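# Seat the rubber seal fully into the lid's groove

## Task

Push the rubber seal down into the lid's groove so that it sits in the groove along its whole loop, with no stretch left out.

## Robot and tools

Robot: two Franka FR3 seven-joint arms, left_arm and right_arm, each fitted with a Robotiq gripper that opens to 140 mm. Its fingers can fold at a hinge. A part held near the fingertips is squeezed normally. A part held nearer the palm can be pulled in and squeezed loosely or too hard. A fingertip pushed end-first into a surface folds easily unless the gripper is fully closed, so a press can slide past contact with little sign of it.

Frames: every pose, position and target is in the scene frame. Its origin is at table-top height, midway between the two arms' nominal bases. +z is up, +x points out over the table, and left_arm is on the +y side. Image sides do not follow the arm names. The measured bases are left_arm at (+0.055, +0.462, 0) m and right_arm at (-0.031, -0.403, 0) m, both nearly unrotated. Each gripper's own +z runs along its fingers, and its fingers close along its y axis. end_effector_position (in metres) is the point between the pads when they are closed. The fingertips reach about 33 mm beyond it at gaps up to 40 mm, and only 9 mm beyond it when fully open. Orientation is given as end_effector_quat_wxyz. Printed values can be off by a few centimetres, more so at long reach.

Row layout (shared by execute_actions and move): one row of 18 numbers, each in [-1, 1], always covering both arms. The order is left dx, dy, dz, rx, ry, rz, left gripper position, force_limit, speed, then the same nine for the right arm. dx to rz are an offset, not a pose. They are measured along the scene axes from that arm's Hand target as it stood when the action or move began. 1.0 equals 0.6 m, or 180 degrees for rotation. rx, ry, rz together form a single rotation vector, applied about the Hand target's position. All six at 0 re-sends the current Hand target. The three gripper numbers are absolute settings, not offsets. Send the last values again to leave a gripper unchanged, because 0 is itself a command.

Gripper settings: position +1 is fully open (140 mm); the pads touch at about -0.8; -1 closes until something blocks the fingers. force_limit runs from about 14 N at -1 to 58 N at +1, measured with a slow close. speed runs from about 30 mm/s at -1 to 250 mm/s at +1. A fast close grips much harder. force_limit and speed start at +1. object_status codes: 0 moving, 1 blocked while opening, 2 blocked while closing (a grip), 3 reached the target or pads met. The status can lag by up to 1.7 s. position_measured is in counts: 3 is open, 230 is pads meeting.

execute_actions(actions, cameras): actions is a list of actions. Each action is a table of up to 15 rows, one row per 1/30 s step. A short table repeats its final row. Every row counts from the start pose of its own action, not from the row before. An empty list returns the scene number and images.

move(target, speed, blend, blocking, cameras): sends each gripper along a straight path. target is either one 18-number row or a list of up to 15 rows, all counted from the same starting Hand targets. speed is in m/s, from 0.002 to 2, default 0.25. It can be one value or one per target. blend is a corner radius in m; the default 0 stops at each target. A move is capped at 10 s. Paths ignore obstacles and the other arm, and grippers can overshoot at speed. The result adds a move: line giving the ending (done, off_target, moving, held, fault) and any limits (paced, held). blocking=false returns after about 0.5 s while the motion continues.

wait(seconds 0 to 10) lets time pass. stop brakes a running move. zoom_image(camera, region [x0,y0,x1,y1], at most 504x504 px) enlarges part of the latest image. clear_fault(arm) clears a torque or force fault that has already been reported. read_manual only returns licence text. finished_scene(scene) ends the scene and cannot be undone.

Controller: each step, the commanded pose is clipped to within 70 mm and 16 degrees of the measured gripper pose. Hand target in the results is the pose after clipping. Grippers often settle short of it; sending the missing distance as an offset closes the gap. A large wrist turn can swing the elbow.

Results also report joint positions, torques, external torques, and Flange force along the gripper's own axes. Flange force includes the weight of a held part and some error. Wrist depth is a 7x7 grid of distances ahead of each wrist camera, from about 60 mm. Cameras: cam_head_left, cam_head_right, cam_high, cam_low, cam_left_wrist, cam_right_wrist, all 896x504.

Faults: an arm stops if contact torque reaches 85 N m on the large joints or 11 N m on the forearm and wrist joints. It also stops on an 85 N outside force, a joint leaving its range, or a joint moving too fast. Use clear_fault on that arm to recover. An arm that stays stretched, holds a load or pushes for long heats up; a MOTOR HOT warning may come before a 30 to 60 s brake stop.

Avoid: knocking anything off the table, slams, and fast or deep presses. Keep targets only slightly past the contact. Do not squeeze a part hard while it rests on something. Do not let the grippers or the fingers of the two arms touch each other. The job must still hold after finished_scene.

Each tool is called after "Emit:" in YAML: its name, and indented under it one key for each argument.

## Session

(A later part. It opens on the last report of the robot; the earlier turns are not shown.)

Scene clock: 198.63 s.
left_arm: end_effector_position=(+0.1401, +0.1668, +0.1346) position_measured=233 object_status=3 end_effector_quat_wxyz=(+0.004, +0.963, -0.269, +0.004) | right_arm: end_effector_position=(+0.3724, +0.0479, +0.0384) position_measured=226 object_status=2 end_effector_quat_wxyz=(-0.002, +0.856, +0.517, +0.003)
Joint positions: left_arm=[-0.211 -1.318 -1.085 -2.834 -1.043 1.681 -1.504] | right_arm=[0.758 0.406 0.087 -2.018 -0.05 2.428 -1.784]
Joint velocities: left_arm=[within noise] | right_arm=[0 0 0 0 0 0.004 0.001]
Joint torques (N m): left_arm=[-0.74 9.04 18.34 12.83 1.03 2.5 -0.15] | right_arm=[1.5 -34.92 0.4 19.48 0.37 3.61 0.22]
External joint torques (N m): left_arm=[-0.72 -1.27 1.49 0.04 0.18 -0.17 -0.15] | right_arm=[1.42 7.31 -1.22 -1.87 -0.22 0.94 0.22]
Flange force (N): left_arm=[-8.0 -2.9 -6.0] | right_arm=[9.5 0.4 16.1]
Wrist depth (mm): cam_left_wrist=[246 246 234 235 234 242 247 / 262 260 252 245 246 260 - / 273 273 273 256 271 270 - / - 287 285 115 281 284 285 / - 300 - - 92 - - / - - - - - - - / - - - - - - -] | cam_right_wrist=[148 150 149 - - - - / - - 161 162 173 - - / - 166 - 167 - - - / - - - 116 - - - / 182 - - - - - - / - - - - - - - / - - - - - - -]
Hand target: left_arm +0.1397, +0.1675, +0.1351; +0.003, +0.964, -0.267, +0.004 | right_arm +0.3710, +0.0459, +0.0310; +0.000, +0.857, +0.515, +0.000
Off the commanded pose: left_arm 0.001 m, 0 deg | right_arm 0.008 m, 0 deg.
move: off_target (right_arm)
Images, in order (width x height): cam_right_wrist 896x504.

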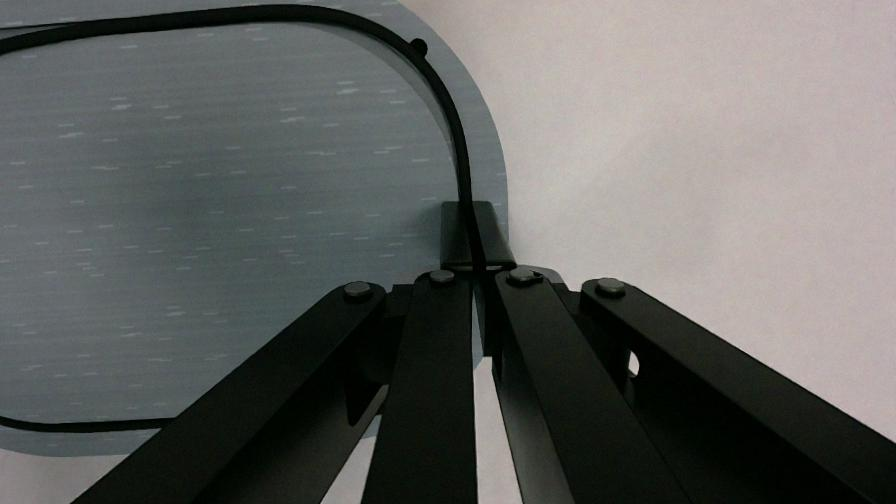

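Emit:
move:
  target:
    - [0,0,0,0,0,0,-1,-0.3,-0.2, -0.0018,0.0009,0.015,0,0,0,-1,-0.3,-1]
    - [0,0,0,0,0,0,-1,-0.3,-0.2, -0.0018,0.0009,0.0,0,0,0,-1,-0.3,-1]
  speed: 0.02
  cameras: ["cam_right_wrist"]

Emit:
zoom_image:
  camera: "cam_right_wrist"
  region: [360, 60, 580, 280]

Scene clock: 201.70 s.
left_arm: end_effector_position=(+0.1401, +0.1668, +0.1346) position_measured=233 object_status=3 end_effector_quat_wxyz=(+0.004, +0.963, -0.269, +0.004) | right_arm: end_effector_position=(+0.3717, +0.0476, +0.0384) position_measured=226 object_status=2 end_effector_quat_wxyz=(-0.001, +0.856, +0.517, +0.002)
Joint positions: left_arm=[-0.211 -1.318 -1.085 -2.834 -1.043 1.681 -1.504] | right_arm=[0.76 0.405 0.086 -2.019 -0.05 2.427 -1.782]
Joint torques (N m): left_arm=[-0.78 9.05 18.34 12.83 1.03 2.5 -0.15] | right_arm=[1.85 -33.86 0.4 19.33 0.48 3.89 0.22]
External joint torques (N m): left_arm=[-0.75 -1.3 1.51 0.15 0.18 -0.15 -0.15] | right_arm=[1.77 8.36 -1.2 -2.01 -0.11 1.22 0.22]
Flange force (N): left_arm=[-8.0 -2.8 -6.1] | right_arm=[11.1 0.4 18.6]
Wrist depth (mm): cam_left_wrist=[249 249 237 235 232 246 246 / 260 261 247 248 246 256 256 / 269 268 272 256 273 270 268 / 288 288 287 119 285 - 283 / 304 297 - - 92 - 298 / - - - - - - 310 / - - - - - - -] | cam_right_wrist=[148 152 156 - 164 - 166 / - 159 158 164 - - - / - 165 - 165 182 - - / - - - 115 - - - / 180 183 - - - - 206 / - - - - - - - / - - - - - - -]
Hand target: left_arm +0.1397, +0.1675, +0.1351; +0.003, +0.964, -0.267, +0.004 | right_arm +0.3699, +0.0464, +0.0310; +0.000, +0.857, +0.515, +0.000
Off the commanded pose: left_arm 0.001 m, 0 deg | right_arm 0.008 m, 0 deg.
move: off_target (right_arm)
Images, in order (width x height): cam_right_wrist 896x504.

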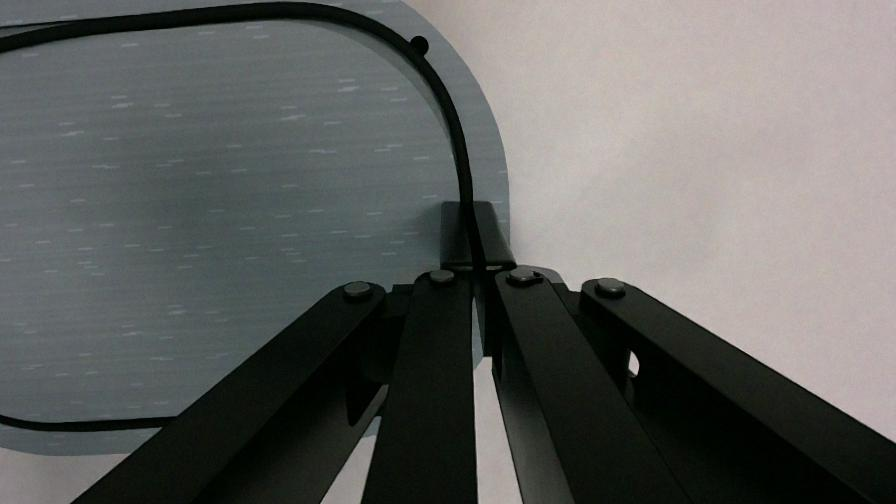

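Scaled by 2.291 from the camera's 896x504 image, which has a finer 1280x720 frame.

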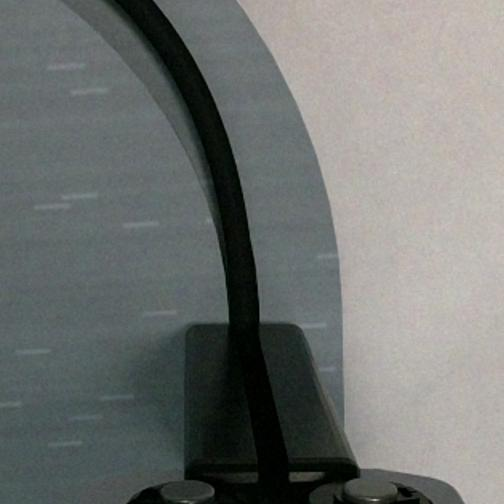

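Emit:
move:
  target:
    - [0,0,0,0,0,0,-1,-0.3,-0.2, 0,0,0.0108,0,0,0,-1,-0.3,-1]
    - [0,0,0,0,0,0,-1,-0.3,-0.2, 0,0,0.0108,0,0,0,-0.65,-0.3,-1]
    - [0,0,0,0,0,0,-1,-0.3,-0.2, 0,0,0.036,0,0,0,-0.65,-0.3,-1]
    - [0,0,0,0,0,0,-1,-0.3,-0.2, 0,0,0.036,0,0,0,-1,-0.3,-0.2]
  speed: [0.03,0.03,0.05,0.05]
  cameras: ["cam_right_wrist","cam_left_wrist"]

Emit:
zoom_image:
  camera: "cam_right_wrist"
  region: [360, 60, 580, 280]

Scene clock: 206.13 s.
left_arm: end_effector_position=(+0.1401, +0.1668, +0.1346) position_measured=233 object_status=3 end_effector_quat_wxyz=(+0.004, +0.963, -0.269, +0.004) | right_arm: end_effector_position=(+0.3711, +0.0457, +0.0522) position_measured=233 object_status=3 end_effector_quat_wxyz=(+0.001, +0.856, +0.517, +0.001)
Joint positions: left_arm=[-0.211 -1.318 -1.085 -2.834 -1.043 1.681 -1.504] | right_arm=[0.761 0.378 0.086 -2.018 -0.05 2.395 -1.782]
Joint torques (N m): left_arm=[-0.78 9.06 18.35 12.82 1.03 2.5 -0.16] | right_arm=[1.02 -40.71 0.85 22.12 0.75 2.41 0]
External joint torques (N m): left_arm=[-0.76 -1.26 1.51 0.11 0.18 -0.16 -0.16] | right_arm=[1.03 1.02 -0.57 0.43 0.14 -0.25 0]
Flange force (N): left_arm=[-8.0 -2.8 -6.1] | right_arm=[5.0 0.2 1.3]
Wrist depth (mm): cam_left_wrist=[248 249 236 236 233 246 244 / 261 261 248 246 - 256 257 / 273 276 272 256 268 281 269 / 289 288 285 119 283 283 283 / 303 300 - - 92 296 299 / 317 - - - - - 312 / - - - - - - -] | cam_right_wrist=[163 159 - 163 - 182 - / - - 174 174 - - - / - - - - - - - / - - - 115 201 - - / - - - - - - - / - - - - - - 233 / - - - - - - -]
Hand target: left_arm +0.1397, +0.1675, +0.1351; +0.003, +0.964, -0.267, +0.004 | right_arm +0.3699, +0.0464, +0.0526; +0.000, +0.857, +0.515, +0.000
Off the commanded pose: left_arm 0.001 m, 0 deg | right_arm 0.001 m, 0 deg.
move: done
Images, in order (width x height): cam_left_wrist 896x504, cam_right_wrist 896x504.

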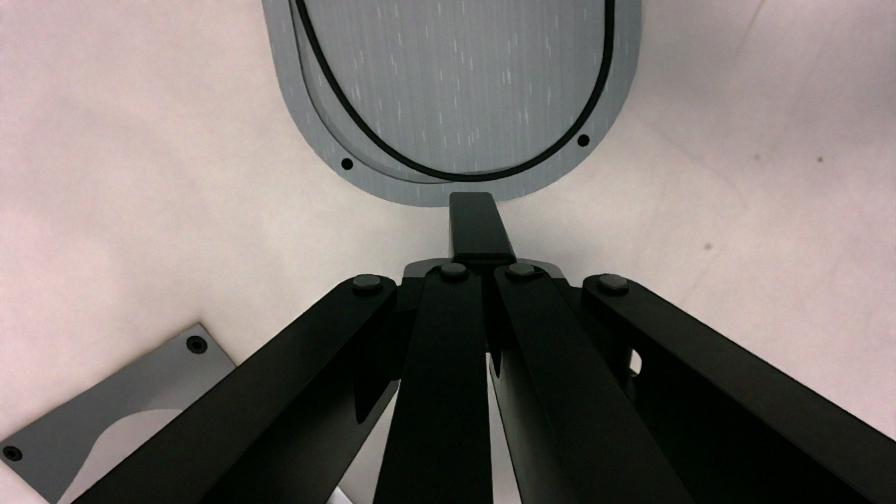

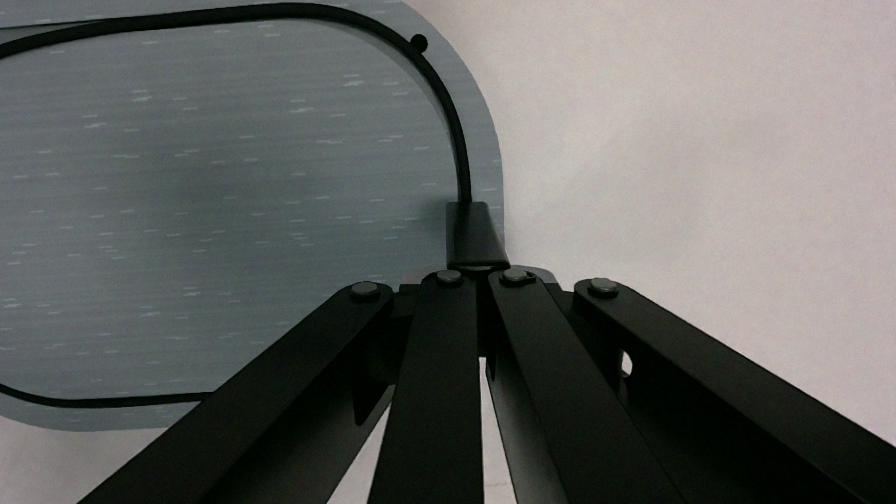

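Scaled by 2.291 from the camera's 896x504 image, which has a finer 1280x720 frame.

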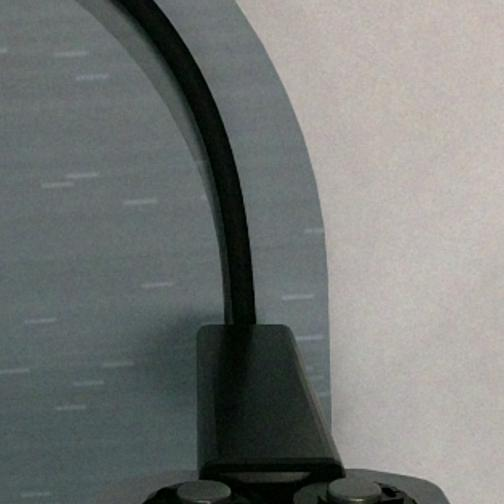

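Emit:
move:
  target:
    - [0,0,0,0,0,0,-1,-0.3,-0.2, 0,0,-0.022,0,0,0,-1,-0.3,-0.2]
    - [0,0,0,0,0,0,-1,-0.3,-0.2, 0,0,-0.039,0,0,0,-1,-0.3,-0.2]
    - [0,0,0,0,0,0,-1,-0.3,-0.2, 0,0,0.022,0,0,0,-1,-0.3,-0.2]
  speed: [0.08,0.02,0.06]
  cameras: ["cam_right_wrist"]

Emit:
zoom_image:
  camera: "cam_right_wrist"
  region: [360, 60, 580, 280]

Scene clock: 209.47 s.
left_arm: end_effector_position=(+0.1401, +0.1668, +0.1346) position_measured=233 object_status=3 end_effector_quat_wxyz=(+0.004, +0.963, -0.269, +0.004) | right_arm: end_effector_position=(+0.3710, +0.0466, +0.0658) position_measured=233 object_status=3 end_effector_quat_wxyz=(+0.001, +0.856, +0.517, +0.002)
Joint positions: left_arm=[-0.211 -1.318 -1.085 -2.834 -1.043 1.681 -1.504] | right_arm=[0.762 0.355 0.086 -2.013 -0.047 2.369 -1.782]
Joint velocities: left_arm=[within noise] | right_arm=[0 0 0 0 0 -0.004 -0.001]
Joint torques (N m): left_arm=[-0.79 9.04 18.31 12.8 1.03 2.51 -0.13] | right_arm=[0.9 -40.05 0.75 22.26 0.93 2.4 -0.14]
External joint torques (N m): left_arm=[-0.83 -1.28 1.46 0.1 0.17 -0.16 -0.13] | right_arm=[0.88 1.39 -0.61 0.22 0.3 -0.26 -0.14]
Flange force (N): left_arm=[-8.2 -2.8 -5.9] | right_arm=[4.9 0.7 1.8]
Wrist depth (mm): cam_left_wrist=[249 249 237 236 235 244 245 / 258 258 249 243 244 256 256 / 273 276 273 258 272 264 265 / 291 287 291 119 281 - 285 / 297 301 - - 92 - 299 / - - - - - - 310 / - - - - - - -] | cam_right_wrist=[- 176 - 178 186 - - / - - 189 188 - - - / - - - - - - - / - 202 - 112 - - - / - - - - - - - / - - - - - - - / - - - - - - -]
Hand target: left_arm +0.1397, +0.1675, +0.1351; +0.003, +0.964, -0.267, +0.004 | right_arm +0.3699, +0.0464, +0.0658; +0.000, +0.857, +0.515, +0.000
Off the commanded pose: left_arm 0.001 m, 0 deg | right_arm 0.001 m, 0 deg.
move: done
Images, in order (width x height): cam_right_wrist 896x504.

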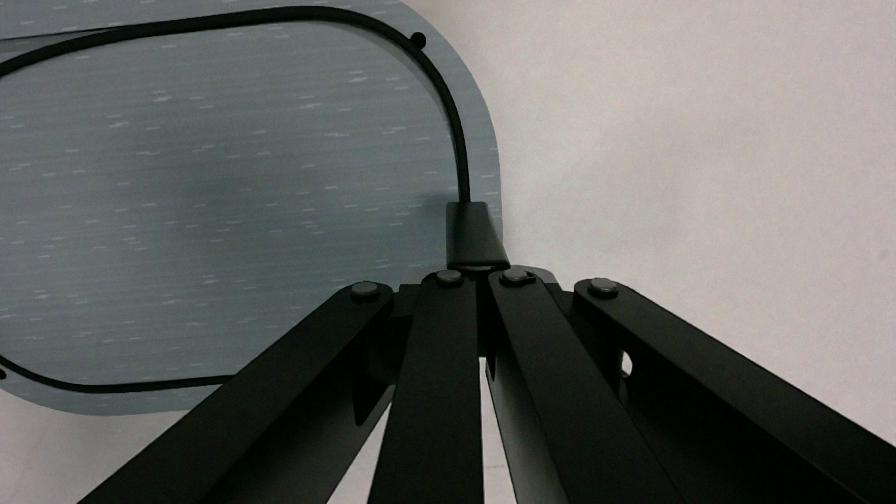

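Scaled by 2.291 from the camera's 896x504 image, which has a finer 1280x720 frame.

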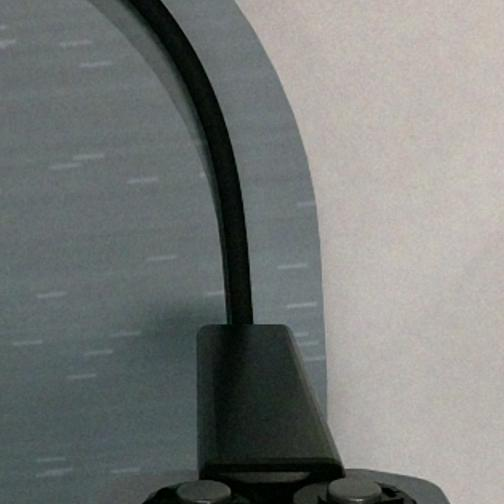

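Emit:
move:
  target: [0.0755,0.0572,-0.1,0,0,0.279,-0.372,-0.3,-0.2, -0.0695,-0.051,0.0,0,0,-0.2403,-1,-0.3,-0.2]
  speed: 0.3
  cameras: ["cam_right_wrist","cam_left_wrist"]

Scene clock: 221.83 s.
left_arm: end_effector_position=(+0.1827, +0.2009, +0.0806) position_measured=176 object_status=3 end_effector_quat_wxyz=(-0.001, +0.997, +0.079, +0.003) | right_arm: end_effector_position=(+0.3275, +0.0163, +0.0657) position_measured=233 object_status=3 end_effector_quat_wxyz=(-0.001, +0.986, +0.166, -0.002)
Joint positions: left_arm=[-0.048 -1.415 -1.273 -2.917 -1.243 1.663 -1.988] | right_arm=[0.988 0.229 -0.124 -2.205 0.049 2.431 -1.076]
Joint velocities: left_arm=[within noise] | right_arm=[0 0.001 0 0 -0.001 0 0.007]
Joint torques (N m): left_arm=[-1.14 10.76 18.5 8.22 0.92 2.72 0.2] | right_arm=[1.46 -36.07 -1.66 20.91 0.02 2.89 0.19]
External joint torques (N m): left_arm=[-1.16 -0.45 1.65 0.12 0 0.08 0.19] | right_arm=[1.48 0.76 -0.96 -0.42 -0.53 0.22 0.19]
Flange force (N): left_arm=[-4.7 -5.4 -6.2] | right_arm=[-1.3 -1.2 1.5]
Wrist depth (mm): cam_left_wrist=[200 197 197 194 187 187 188 / 207 206 207 199 195 196 196 / 215 217 217 207 202 205 209 / - 229 226 211 133 216 228 / - - - 241 - - 241 / - - - 254 - - - / - - - 271 - - -] | cam_right_wrist=[- 177 - 180 - - - / - - - 184 - - - / 192 - - - - - - / - 209 - 111 - - 213 / - - 89 - - - 229 / - - - - - - - / - - - - - - -]
Hand target: left_arm +0.1821, +0.2002, +0.0812; -0.001, +0.997, +0.074, +0.003 (not the last commanded pose) | right_arm +0.3282, +0.0158, +0.0658; +0.000, +0.987, +0.163, +0.000
Off the commanded pose: left_arm 0.006 m, 10 deg | right_arm 0.001 m, 0 deg.
move: held (left_arm; a check stopped the path); limits=held
pose unreachable (left arm): on one or more control steps of this call, first in action 0 (counted from 0), this arm could not follow its commanded pose, so it was not sent that pose on those steps. It may still have moved: this result reports where it is.
cause: moving toward the commanded pose would bring two parts of the arm too close to each other (joints 2 (shoulder) to 5 (forearm roll) lie between them).
Images, in order (width x height): cam_left_wrist 896x504, cam_right_wrist 896x504.

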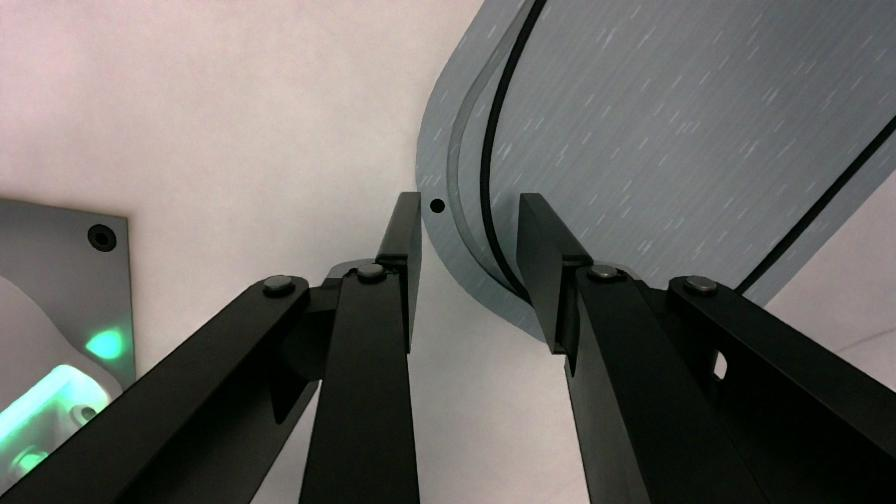

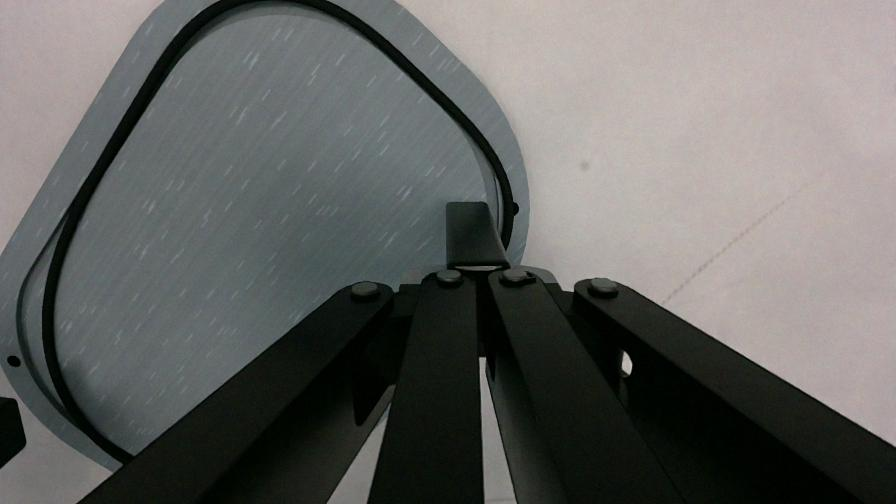

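Emit:
zoom_image:
  camera: "cam_right_wrist"
  region: [200, 0, 560, 280]

Emit:
zoom_image:
  camera: "cam_right_wrist"
  region: [0, 0, 300, 500]

Scaled by 1.400 from the camera's 896x504 image, which has a finer 1280x720 frame.

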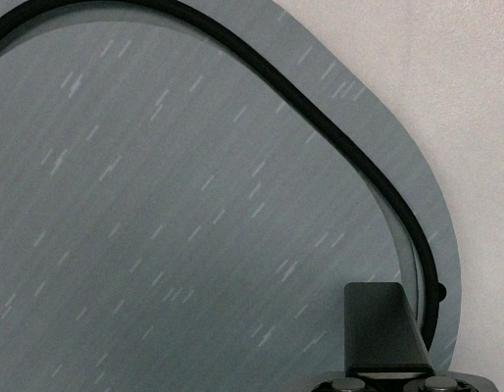

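Scaled by 1.008 from the camera's 896x504 image, which has a finer 1280x720 frame.

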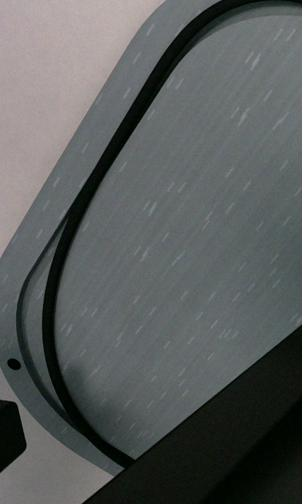

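Emit:
zoom_image:
  camera: "cam_left_wrist"
  region: [380, 0, 640, 350]

Scaled by 1.440 from the camera's 896x504 image, which has a finer 1280x720 frame.

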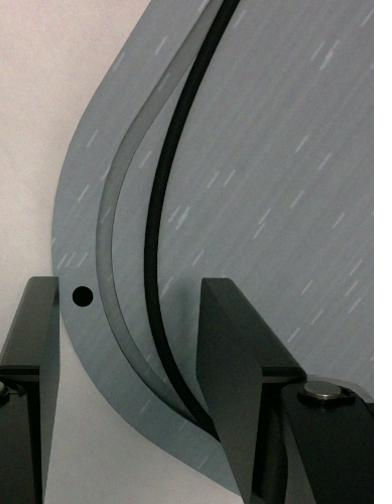

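Emit:
move:
  target:
    - [-0.001,0.0067,-0.04,0,0,0,-0.324,-0.3,-0.2, 0.0163,-0.0195,0.0,0,0,0.019,-0.44,-0.3,-0.2]
    - [-0.001,0.0067,-0.0612,0,0,0,-0.324,-0.3,-0.2, 0.0163,-0.0195,-0.0415,0,0,0.019,-0.44,-0.3,-0.2]
  speed: [0.1,0.06]
  cameras: ["cam_right_wrist","cam_left_wrist"]

Scene clock: 235.47 s.
left_arm: end_effector_position=(+0.1822, +0.2015, +0.0788) position_measured=170 object_status=3 end_effector_quat_wxyz=(-0.002, +0.997, +0.078, +0.003) | right_arm: end_effector_position=(+0.3307, +0.0122, +0.0655) position_measured=185 object_status=3 end_effector_quat_wxyz=(-0.001, +0.985, +0.170, -0.002)
Joint positions: left_arm=[-0.05 -1.415 -1.28 -2.918 -1.247 1.664 -1.988] | right_arm=[0.98 0.227 -0.125 -2.209 0.048 2.432 -1.092]
Joint velocities: left_arm=[within noise] | right_arm=[0 -0.001 0 -0.002 -0.001 0 -0.004]
Joint torques (N m): left_arm=[-0.71 10.71 18.53 7.88 0.93 2.72 0.03] | right_arm=[0.56 -36.29 -1.17 20.91 -0.01 2.89 -0.45]
External joint torques (N m): left_arm=[-0.7 -0.53 1.64 -0.07 0 0.08 0.03] | right_arm=[0.51 0.37 -0.53 -0.33 -0.55 0.24 -0.45]
Flange force (N): left_arm=[-3.6 -4.8 -6.2] | right_arm=[-0.5 0.8 1.1]
Wrist depth (mm): cam_left_wrist=[198 196 196 194 186 185 184 / 204 203 205 198 193 194 192 / 215 216 216 205 202 204 203 / 226 226 224 211 132 210 209 / 234 - - 239 - - 238 / - - - 253 - - - / - - - 268 - - -] | cam_right_wrist=[- 175 176 182 - - - / 188 - - - - - 199 / - - - - - - 202 / - 207 - 126 112 - 214 / - 214 89 - 96 84 229 / - - - - - - - / - - - 259 - - -]
Hand target: left_arm +0.1824, +0.2012, +0.0793; -0.002, +0.997, +0.078, +0.003 (not the last commanded pose) | right_arm +0.3320, +0.0113, +0.0658; +0.000, +0.985, +0.175, +0.000 (not the last commanded pose)
Off the commanded pose: left_arm 0.034 m, 0 deg | right_arm 0.027 m, 3 deg.
move: held (left_arm; a check stopped the path), off_target (right_arm; braked when a check withheld steps of left_arm); path passed 0 of 2 targets; limits=held
pose unreachable (left arm): on one or more control steps of this call, first in action 0 (counted from 0), this arm could not follow its commanded pose, so it was not sent that pose on those steps. It may still have moved: this result reports where it is.
cause: moving toward the commanded pose would bring two parts of the arm too close to each other (joints 2 (shoulder) to 5 (forearm roll) lie between them).
Images, in order (width x height): cam_left_wrist 896x504, cam_right_wrist 896x504.

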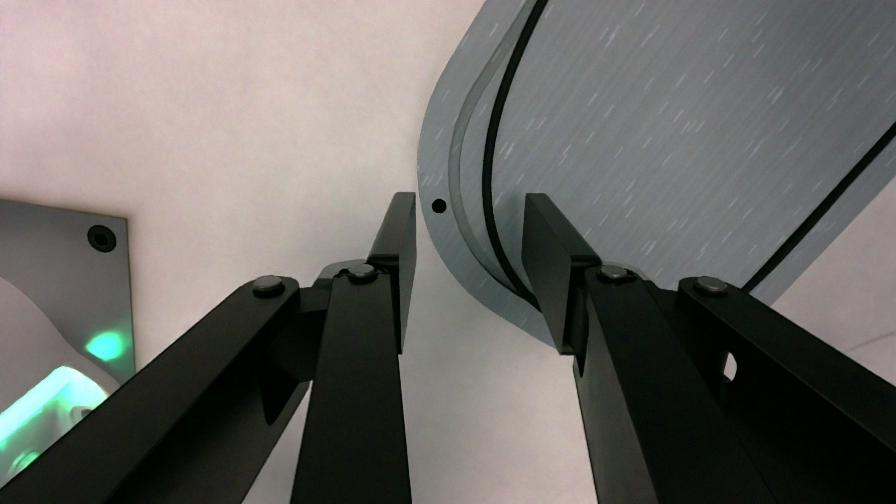

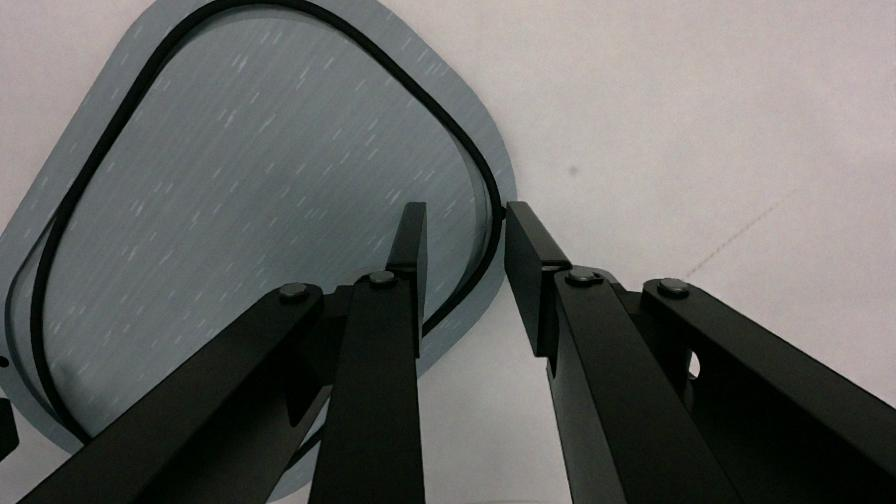

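Emit:
move:
  target:
    - [0.12,0.2,0.16,0,0,0,-0.324,-0.3,-0.2, 0.0093,-0.0117,0.0,0,0,0.008,-0.44,-0.3,-0.2]
    - [0.4,0.5,0.25,0,0,0,-0.324,-0.3,-0.2, 0.0093,-0.0117,-0.0415,0,0,0.008,-0.44,-0.3,-0.2]
  speed: [0.2,0.25]
  blend: [0.02,0]
  cameras: ["cam_right_wrist","cam_high"]

Emit:
zoom_image:
  camera: "cam_right_wrist"
  region: [360, 60, 580, 280]

Scene clock: 242.23 s.
left_arm: end_effector_position=(+0.4210, +0.5004, +0.2286) position_measured=170 object_status=3 end_effector_quat_wxyz=(-0.001, +0.997, +0.084, +0.002) | right_arm: end_effector_position=(+0.3384, +0.0042, +0.0422) position_measured=185 object_status=3 end_effector_quat_wxyz=(+0.001, +0.983, +0.185, +0.001)
Joint positions: left_arm=[0.767 -0.697 -0.597 -2.587 -0.398 1.956 -1.291] | right_arm=[0.96 0.27 -0.122 -2.222 0.05 2.49 -1.142]
Joint velocities: left_arm=[-0.001 -0.001 0 0 0.001 0 0.005] | right_arm=[within noise]
Joint torques (N m): left_arm=[-1.13 -5.68 9.97 23.82 1.06 3 0.27] | right_arm=[0.56 -35.73 -0.81 20.37 0.8 2.89 -0.42]
External joint torques (N m): left_arm=[-1.2 -0.07 1.28 1.01 0.26 0.35 0.27] | right_arm=[0.53 1.69 -0.05 -0.25 0.29 0.21 -0.42]
Flange force (N): left_arm=[-0.8 -1.1 -2.4] | right_arm=[2.7 -1.0 4.1]
Wrist depth (mm): cam_left_wrist=[1148 338 - 336 337 334 330 / 360 354 348 351 - 351 340 / 1327 - - 371 371 360 366 / 1341 403 - 385 143 387 373 / - - - 411 - - 386 / - - - 433 - - - / - - - 448 - - -] | cam_right_wrist=[154 - 156 - - - - / - - 165 - 176 - - / - - - - 181 - - / - - 180 - 111 - - / - - 89 - 96 84 - / - - - - - - - / - - - - - - -]
Hand target: left_arm +0.4224, +0.5012, +0.2293; -0.002, +0.997, +0.078, +0.003 | right_arm +0.3376, +0.0043, +0.0409; +0.000, +0.982, +0.187, +0.000
Off the commanded pose: left_arm 0.002 m, 1 deg | right_arm 0.001 m, 0 deg.
move: done
Images, in order (width x height): cam_high 896x504, cam_right_wrist 896x504.

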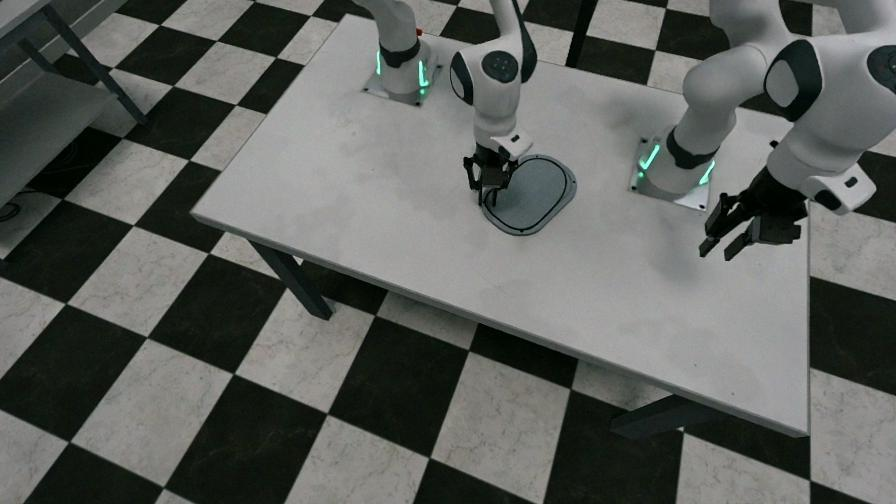

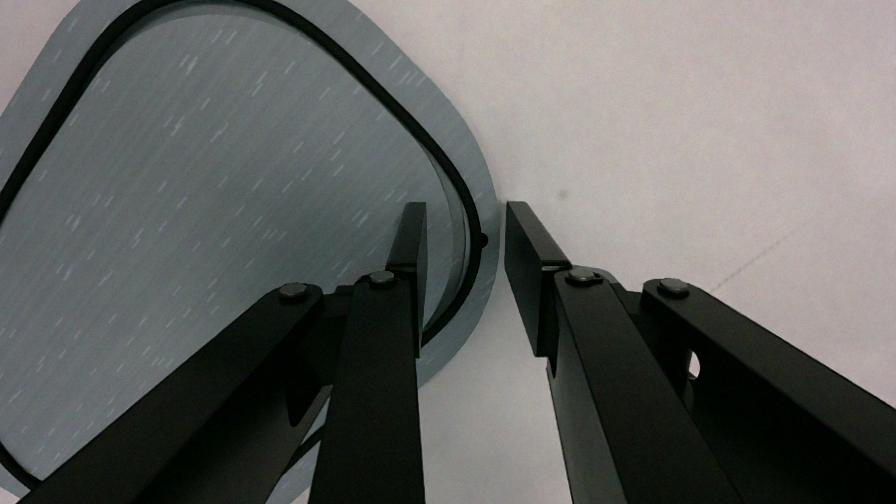

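Scaled by 2.291 from the camera's 896x504 image, which has a finer 1280x720 frame.

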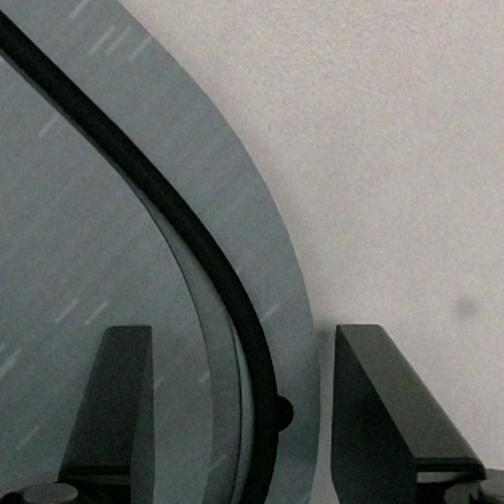

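Emit:
move:
  target:
    - [0,0,0,0,0,0,-0.324,-0.3,-0.2, -0.002,0.0052,-0.0042,0,0,0,-0.44,-0.3,-0.2]
    - [0,0,0,0,0,0,-0.324,-0.3,-0.2, -0.002,0.0052,-0.0042,0,0,0,-1,-0.3,-1]
  speed: [0.04,0.04]
  cameras: ["cam_right_wrist"]

Emit:
zoom_image:
  camera: "cam_right_wrist"
  region: [360, 60, 580, 280]

Scene clock: 245.63 s.
left_arm: end_effector_position=(+0.4211, +0.5004, +0.2286) position_measured=170 object_status=3 end_effector_quat_wxyz=(-0.001, +0.997, +0.082, +0.002) | right_arm: end_effector_position=(+0.3371, +0.0059, +0.0390) position_measured=226 object_status=0 end_effector_quat_wxyz=(+0.001, +0.982, +0.187, +0.000)
Joint positions: left_arm=[0.767 -0.697 -0.597 -2.587 -0.398 1.956 -1.288] | right_arm=[0.96 0.278 -0.118 -2.219 0.05 2.494 -1.142]
Joint torques (N m): left_arm=[-0.64 -6.1 9.54 23.85 0.79 2.95 0.25] | right_arm=[0.96 -35.77 -0.84 21.22 0.76 2.89 -0.14]
External joint torques (N m): left_arm=[-0.66 -0.5 0.91 1 0 0.29 0.25] | right_arm=[0.85 1.77 -0.17 0.73 0.25 0.23 -0.14]
Flange force (N): left_arm=[-1.3 -0.7 -2.4] | right_arm=[5.5 -3.5 4.0]
Wrist depth (mm): cam_left_wrist=[344 341 328 335 334 333 322 / 1219 - - - 350 346 350 / 1274 378 - - 369 365 368 / 1274 - - 389 120 - 380 / 1416 - - - - - 387 / - - - - - - - / - - - 447 - - -] | cam_right_wrist=[151 - 154 - - - - / - - 160 162 172 - 176 / - 167 - 163 - - - / - - 174 115 120 190 - / 184 - 94 - - - 201 / - - - - - - - / - - - - - - -]
Hand target: left_arm +0.4224, +0.5012, +0.2293; -0.002, +0.997, +0.078, +0.003 | right_arm +0.3364, +0.0074, +0.0384; +0.000, +0.982, +0.187, +0.000
Off the commanded pose: left_arm 0.002 m, 0 deg | right_arm 0.002 m, 0 deg.
move: done
Images, in order (width x height): cam_right_wrist 896x504.

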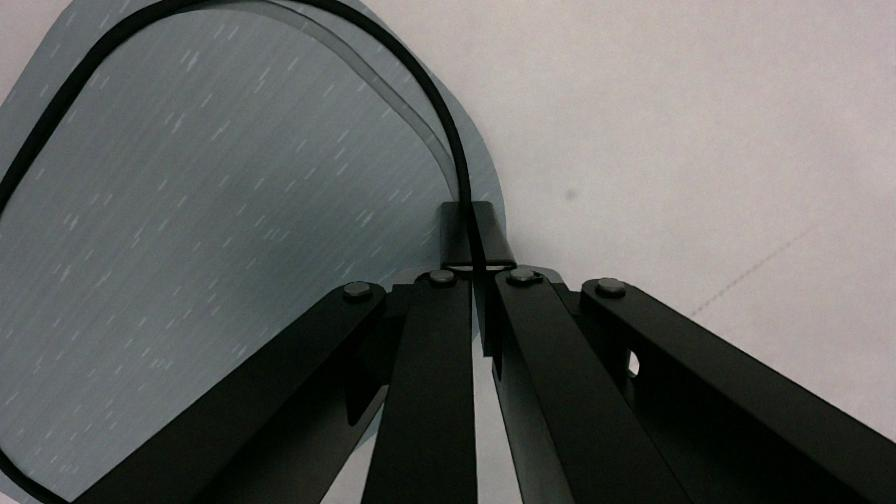

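Scaled by 2.291 from the camera's 896x504 image, which has a finer 1280x720 frame.

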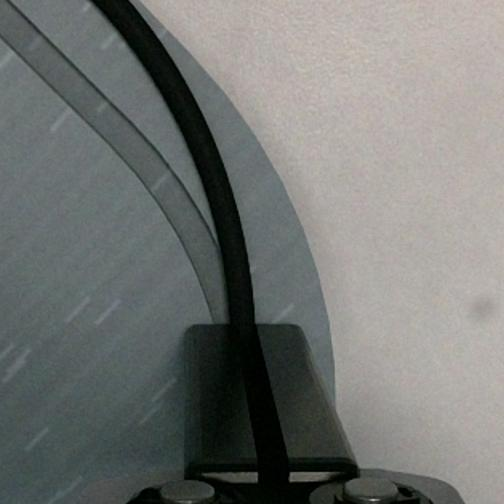

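Emit:
move:
  target:
    - [0,0,0,0,0,0,-0.324,-0.3,-0.2, -0.0008,0.002,0.001,0,0,0,-1,-0.3,-1]
    - [0,0,0,0,0,0,-0.324,-0.3,-0.2, -0.0012,0.0016,-0.0105,0,0,0,-1,-0.3,-1]
  speed: [0.03,0.015]
  cameras: ["cam_right_wrist"]

Emit:
zoom_image:
  camera: "cam_right_wrist"
  region: [360, 60, 580, 280]

Scene clock: 249.70 s.
left_arm: end_effector_position=(+0.4211, +0.5004, +0.2286) position_measured=170 object_status=3 end_effector_quat_wxyz=(-0.001, +0.997, +0.082, +0.002) | right_arm: end_effector_position=(+0.3387, +0.0087, +0.0388) position_measured=226 object_status=2 end_effector_quat_wxyz=(-0.001, +0.982, +0.187, +0.003)
Joint positions: left_arm=[0.767 -0.697 -0.597 -2.587 -0.398 1.956 -1.288] | right_arm=[0.96 0.282 -0.116 -2.216 0.051 2.502 -1.142]
Joint velocities: left_arm=[within noise] | right_arm=[0.001 0.001 0 -0.001 0.001 0.004 0]
Joint torques (N m): left_arm=[-0.69 -6.02 9.56 23.87 0.81 2.95 0.2] | right_arm=[1.62 -30.12 -0.13 19.04 1.06 3.6 -0.16]
External joint torques (N m): left_arm=[-0.67 -0.37 0.94 0.99 0.02 0.29 0.2] | right_arm=[1.59 7.5 0.63 -1.37 0.56 0.93 -0.16]
Flange force (N): left_arm=[-0.9 -0.7 -2.3] | right_arm=[9.3 -6.7 17.9]
Wrist depth (mm): cam_left_wrist=[346 337 335 - 321 333 - / 1219 - 356 350 351 - 348 / - 392 374 - 369 370 362 / 1370 394 384 - 120 379 393 / - - - 411 - - 393 / - - - 439 - - - / - - - 455 - - -] | cam_right_wrist=[152 153 154 - - 164 - / 160 - - 161 - - - / 170 - 170 - - - - / - 176 178 116 - 190 - / - 186 94 - - - - / - - - - - - - / - - - - - - -]
Hand target: left_arm +0.4224, +0.5012, +0.2293; -0.002, +0.997, +0.078, +0.003 | right_arm +0.3357, +0.0084, +0.0321; +0.000, +0.982, +0.187, +0.000
Off the commanded pose: left_arm 0.002 m, 0 deg | right_arm 0.007 m, 0 deg.
move: off_target (right_arm)
Images, in order (width x height): cam_right_wrist 896x504.

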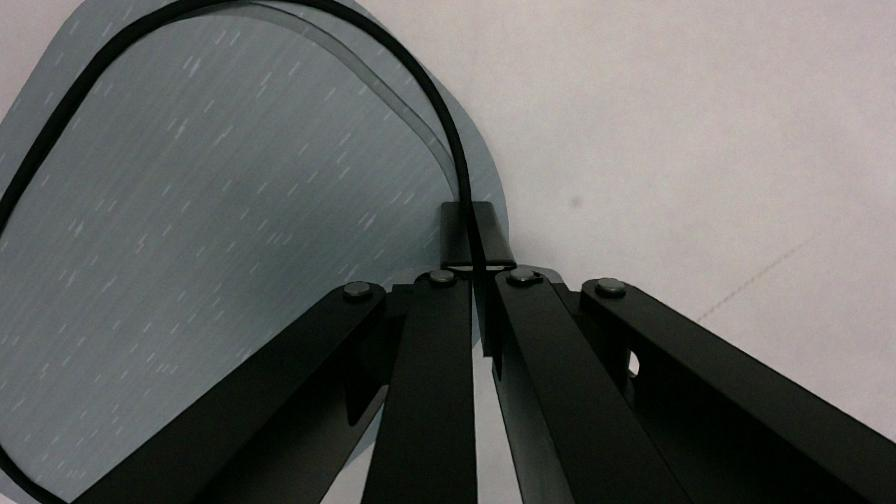

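Scaled by 2.291 from the camera's 896x504 image, which has a finer 1280x720 frame.

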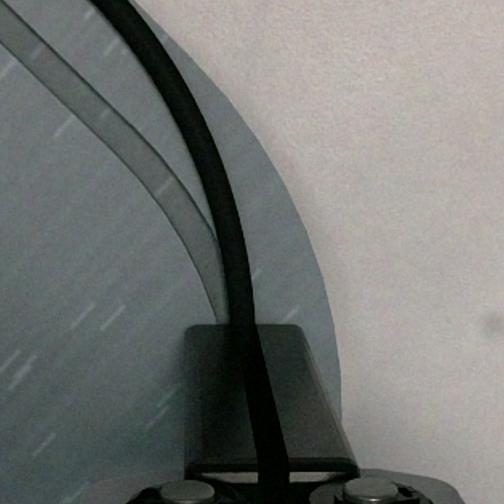

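Emit:
move:
  target:
    - [0,0,0,0,0,0,-0.324,-0.3,-0.2, 0.0,0.0,0.0085,0,0,0,-1,-0.3,-1]
    - [0,0,0,0,0,0,-0.324,-0.3,-0.2, 0.0,0.0,0.0085,0,0,0,-0.65,-0.3,-1]
    - [0,0,0,0,0,0,-0.324,-0.3,-0.2, 0,0,0.033,0,0,0,-0.65,-0.3,-1]
    - [0,0,0,0,0,0,-0.324,-0.3,-0.2, 0,0,0.033,0,0,0,-1,-0.3,-0.2]
  speed: [0.03,0.03,0.05,0.05]
  cameras: ["cam_right_wrist"]

Emit:
zoom_image:
  camera: "cam_right_wrist"
  region: [360, 60, 580, 280]

Scene clock: 253.67 s.
left_arm: end_effector_position=(+0.4211, +0.5004, +0.2286) position_measured=170 object_status=3 end_effector_quat_wxyz=(-0.001, +0.997, +0.082, +0.002) | right_arm: end_effector_position=(+0.3351, +0.0091, +0.0514) position_measured=233 object_status=3 end_effector_quat_wxyz=(-0.002, +0.982, +0.189, -0.001)
Joint positions: left_arm=[0.767 -0.697 -0.597 -2.587 -0.398 1.956 -1.288] | right_arm=[0.96 0.254 -0.114 -2.215 0.051 2.468 -1.142]
Joint torques (N m): left_arm=[-0.71 -5.99 9.54 23.84 0.8 2.96 0.24] | right_arm=[1.2 -36.5 -1.6 21.37 -0.01 2.42 0.19]
External joint torques (N m): left_arm=[-0.71 -0.44 0.92 1.05 0.02 0.31 0.24] | right_arm=[1.3 0.52 -0.82 0.59 -0.54 -0.23 0.19]
Flange force (N): left_arm=[-1.0 -0.7 -2.4] | right_arm=[2.1 -2.9 -0.2]
Wrist depth (mm): cam_left_wrist=[- 339 339 334 336 325 330 / 351 354 353 355 354 341 346 / 1408 385 366 362 364 369 364 / - 391 - - 131 385 376 / 1320 - - 411 - - - / - - - 436 - - - / - - - 453 - - -] | cam_right_wrist=[- 163 166 - - - 174 / 170 - 173 176 - - - / - - 181 - - - - / - 189 189 116 - - - / 201 - - - - - - / 210 - - - - - - / - - - - - - -]
Hand target: left_arm +0.4224, +0.5012, +0.2293; -0.002, +0.997, +0.078, +0.003 | right_arm +0.3357, +0.0084, +0.0519; +0.000, +0.982, +0.187, +0.000
Off the commanded pose: left_arm 0.002 m, 0 deg | right_arm 0.001 m, 0 deg.
move: done; target 2's new numbers were sent with right_arm's hand 0.004 m and 0 deg from that target
Images, in order (width x height): cam_right_wrist 896x504.

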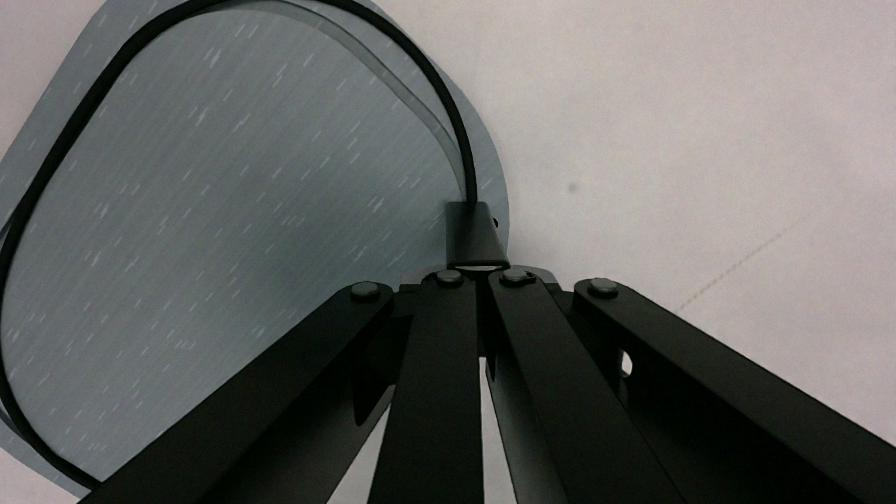

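Scaled by 2.291 from the camera's 896x504 image, which has a finer 1280x720 frame.

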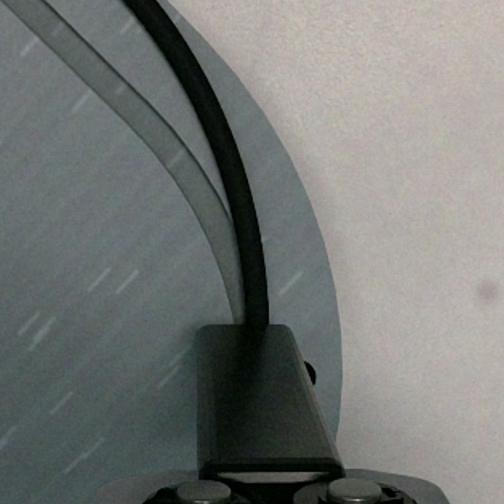

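Emit:
move:
  target:
    - [0,0,0,0,0,0,-0.324,-0.3,-0.2, 0.0055,-0.0003,-0.018,0,0,0,-1,-0.3,-0.2]
    - [0,0,0,0,0,0,-0.324,-0.3,-0.2, 0.0055,-0.0003,-0.034,0,0,0,-1,-0.3,-0.2]
    - [0,0,0,0,0,0,-0.324,-0.3,-0.2, 0.0055,-0.0003,-0.01,0,0,0,-1,-0.3,-0.2]
    - [0,0,0,0,0,0,-0.324,-0.3,-0.2, -0.05,-0.016,0.03,0,0,0,-1,-0.3,-0.2]
  speed: [0.06,0.02,0.04,0.15]
  blend: [0,0,0.01,0]
  cameras: ["cam_right_wrist"]

Emit:
zoom_image:
  camera: "cam_right_wrist"
  region: [300, 0, 600, 280]

Scene clock: 258.63 s.
left_arm: end_effector_position=(+0.4211, +0.5004, +0.2286) position_measured=170 object_status=3 end_effector_quat_wxyz=(-0.001, +0.997, +0.082, +0.002) | right_arm: end_effector_position=(+0.3059, +0.0002, +0.0700) position_measured=233 object_status=3 end_effector_quat_wxyz=(-0.002, +0.982, +0.190, +0.000)
Joint positions: left_arm=[0.767 -0.697 -0.597 -2.587 -0.398 1.956 -1.288] | right_arm=[0.989 0.153 -0.112 -2.303 0.032 2.457 -1.101]
Joint velocities: left_arm=[within noise] | right_arm=[0 0.001 0 0.001 0 -0.001 0.005]
Joint torques (N m): left_arm=[-0.72 -6.06 9.53 23.83 0.81 2.95 0.23] | right_arm=[1.32 -33.72 -1.29 20.67 -0.03 2.44 0.28]
External joint torques (N m): left_arm=[-0.77 -0.45 0.87 1.06 0.02 0.31 0.23] | right_arm=[1.32 0.32 -0.91 -0.37 -0.56 -0.24 0.28]
Flange force (N): left_arm=[-1.0 -0.5 -2.4] | right_arm=[-1.4 -1.0 -0.3]
Wrist depth (mm): cam_left_wrist=[1148 332 341 332 335 332 331 / 1208 353 354 363 346 - 342 / 375 374 369 368 362 369 353 / - - - - 131 380 382 / - - - - - - 383 / - - - - - - - / - - - 446 - - -] | cam_right_wrist=[180 - - 179 195 - - / 189 - - - 200 - - / - - 201 - - - - / - - 210 127 - - 222 / - - - - - - - / - - - - - - - / - - - - - - -]
Hand target: left_arm +0.4224, +0.5012, +0.2293; -0.002, +0.997, +0.078, +0.003 | right_arm +0.3057, -0.0012, +0.0699; +0.000, +0.982, +0.187, +0.000
Off the commanded pose: left_arm 0.002 m, 0 deg | right_arm 0.001 m, 0 deg.
move: done; blend cut to 0.0071 m at target 3
Images, in order (width x height): cam_right_wrist 896x504.

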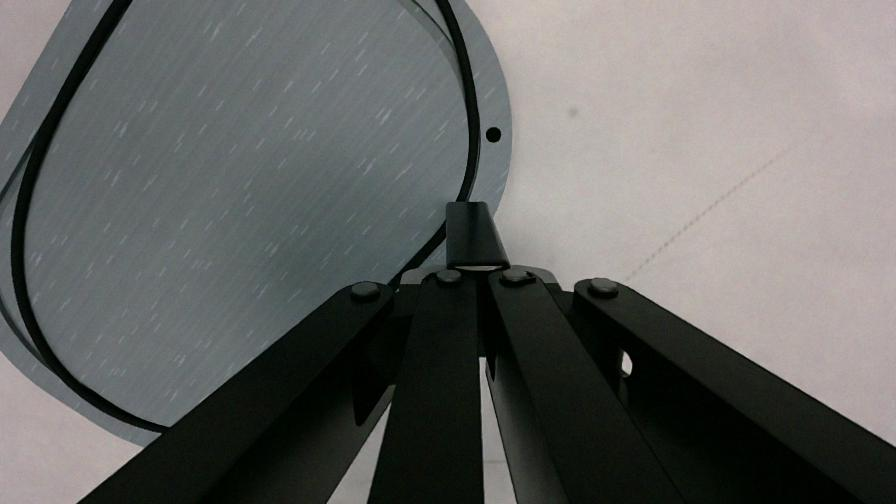

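Scaled by 1.680 from the camera's 896x504 image, which has a finer 1280x720 frame.

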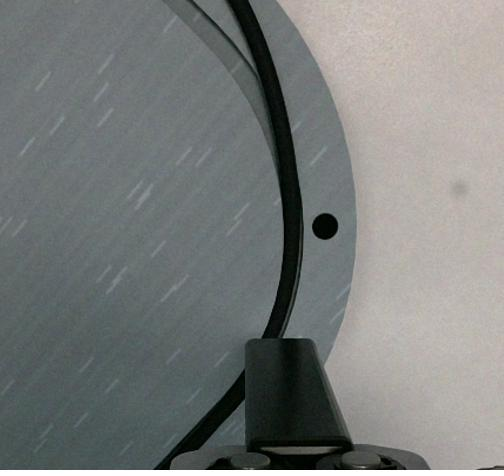

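Emit:
move:
  target:
    - [0,0,0,0,0,0,-0.324,-0.3,-0.2, 0.1238,0.0953,0.0,0,0,0.2533,-0.372,-0.3,0]
    - [0,0,0,0,0,0,-0.324,-0.3,-0.2, 0.1238,0.0953,-0.0465,0,0,0.2533,-0.372,-0.3,0]
  speed: [0.3,0.08]
  blend: [0.005,0]
  cameras: ["cam_right_wrist"]

Emit:
zoom_image:
  camera: "cam_right_wrist"
  region: [360, 60, 580, 280]

Scene clock: 264.07 s.
left_arm: end_effector_position=(+0.4211, +0.5004, +0.2286) position_measured=170 object_status=3 end_effector_quat_wxyz=(-0.001, +0.997, +0.082, +0.002) | right_arm: end_effector_position=(+0.3794, +0.0557, +0.0423) position_measured=176 object_status=3 end_effector_quat_wxyz=(-0.001, +0.836, +0.548, -0.001)
Joint positions: left_arm=[0.767 -0.697 -0.597 -2.587 -0.398 1.956 -1.288] | right_arm=[0.748 0.43 0.099 -1.964 -0.057 2.39 -1.853]
Joint velocities: left_arm=[within noise] | right_arm=[0 -0.001 0 0.001 0 0.001 -0.006]
Joint torques (N m): left_arm=[-0.69 -6.04 9.59 23.85 0.8 2.95 0.2] | right_arm=[0.51 -41.76 1.65 21.95 0.05 2.88 -0.53]
External joint torques (N m): left_arm=[-0.66 -0.38 0.95 0.98 0.02 0.29 0.2] | right_arm=[0.47 1.39 -0.19 0.32 -0.56 0.25 -0.53]
Flange force (N): left_arm=[-0.9 -0.7 -2.3] | right_arm=[4.3 1.7 3.0]
Wrist depth (mm): cam_left_wrist=[1113 339 - 336 335 331 333 / 366 360 354 350 350 349 352 / 1255 377 369 - 364 369 - / 1294 374 - 385 120 386 - / 1400 - - 413 - - - / - - - 434 - - - / - - - 454 - - -] | cam_right_wrist=[153 151 154 - - - - / 161 162 - 164 - 176 - / - - 171 - 183 - 186 / - - - 140 155 - 199 / - - - - - 87 211 / - - - - - - - / - - - - - - -]
Hand target: left_arm +0.4224, +0.5012, +0.2293; -0.002, +0.997, +0.078, +0.003 | right_arm +0.3800, +0.0559, +0.0420; +0.000, +0.833, +0.553, +0.000
Off the commanded pose: left_arm 0.002 m, 0 deg | right_arm 0.001 m, 1 deg.
move: done
Images, in order (width x height): cam_right_wrist 896x504.

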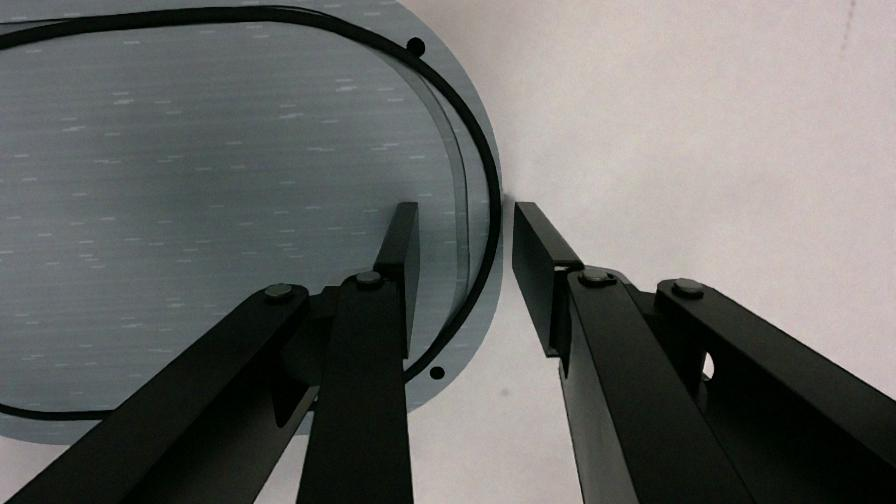

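Scaled by 2.291 from the camera's 896x504 image, which has a finer 1280x720 frame.

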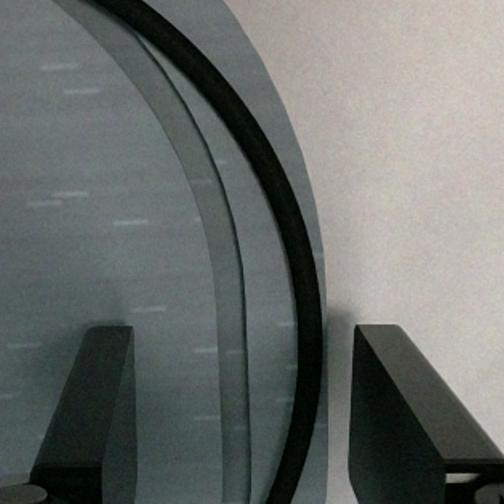

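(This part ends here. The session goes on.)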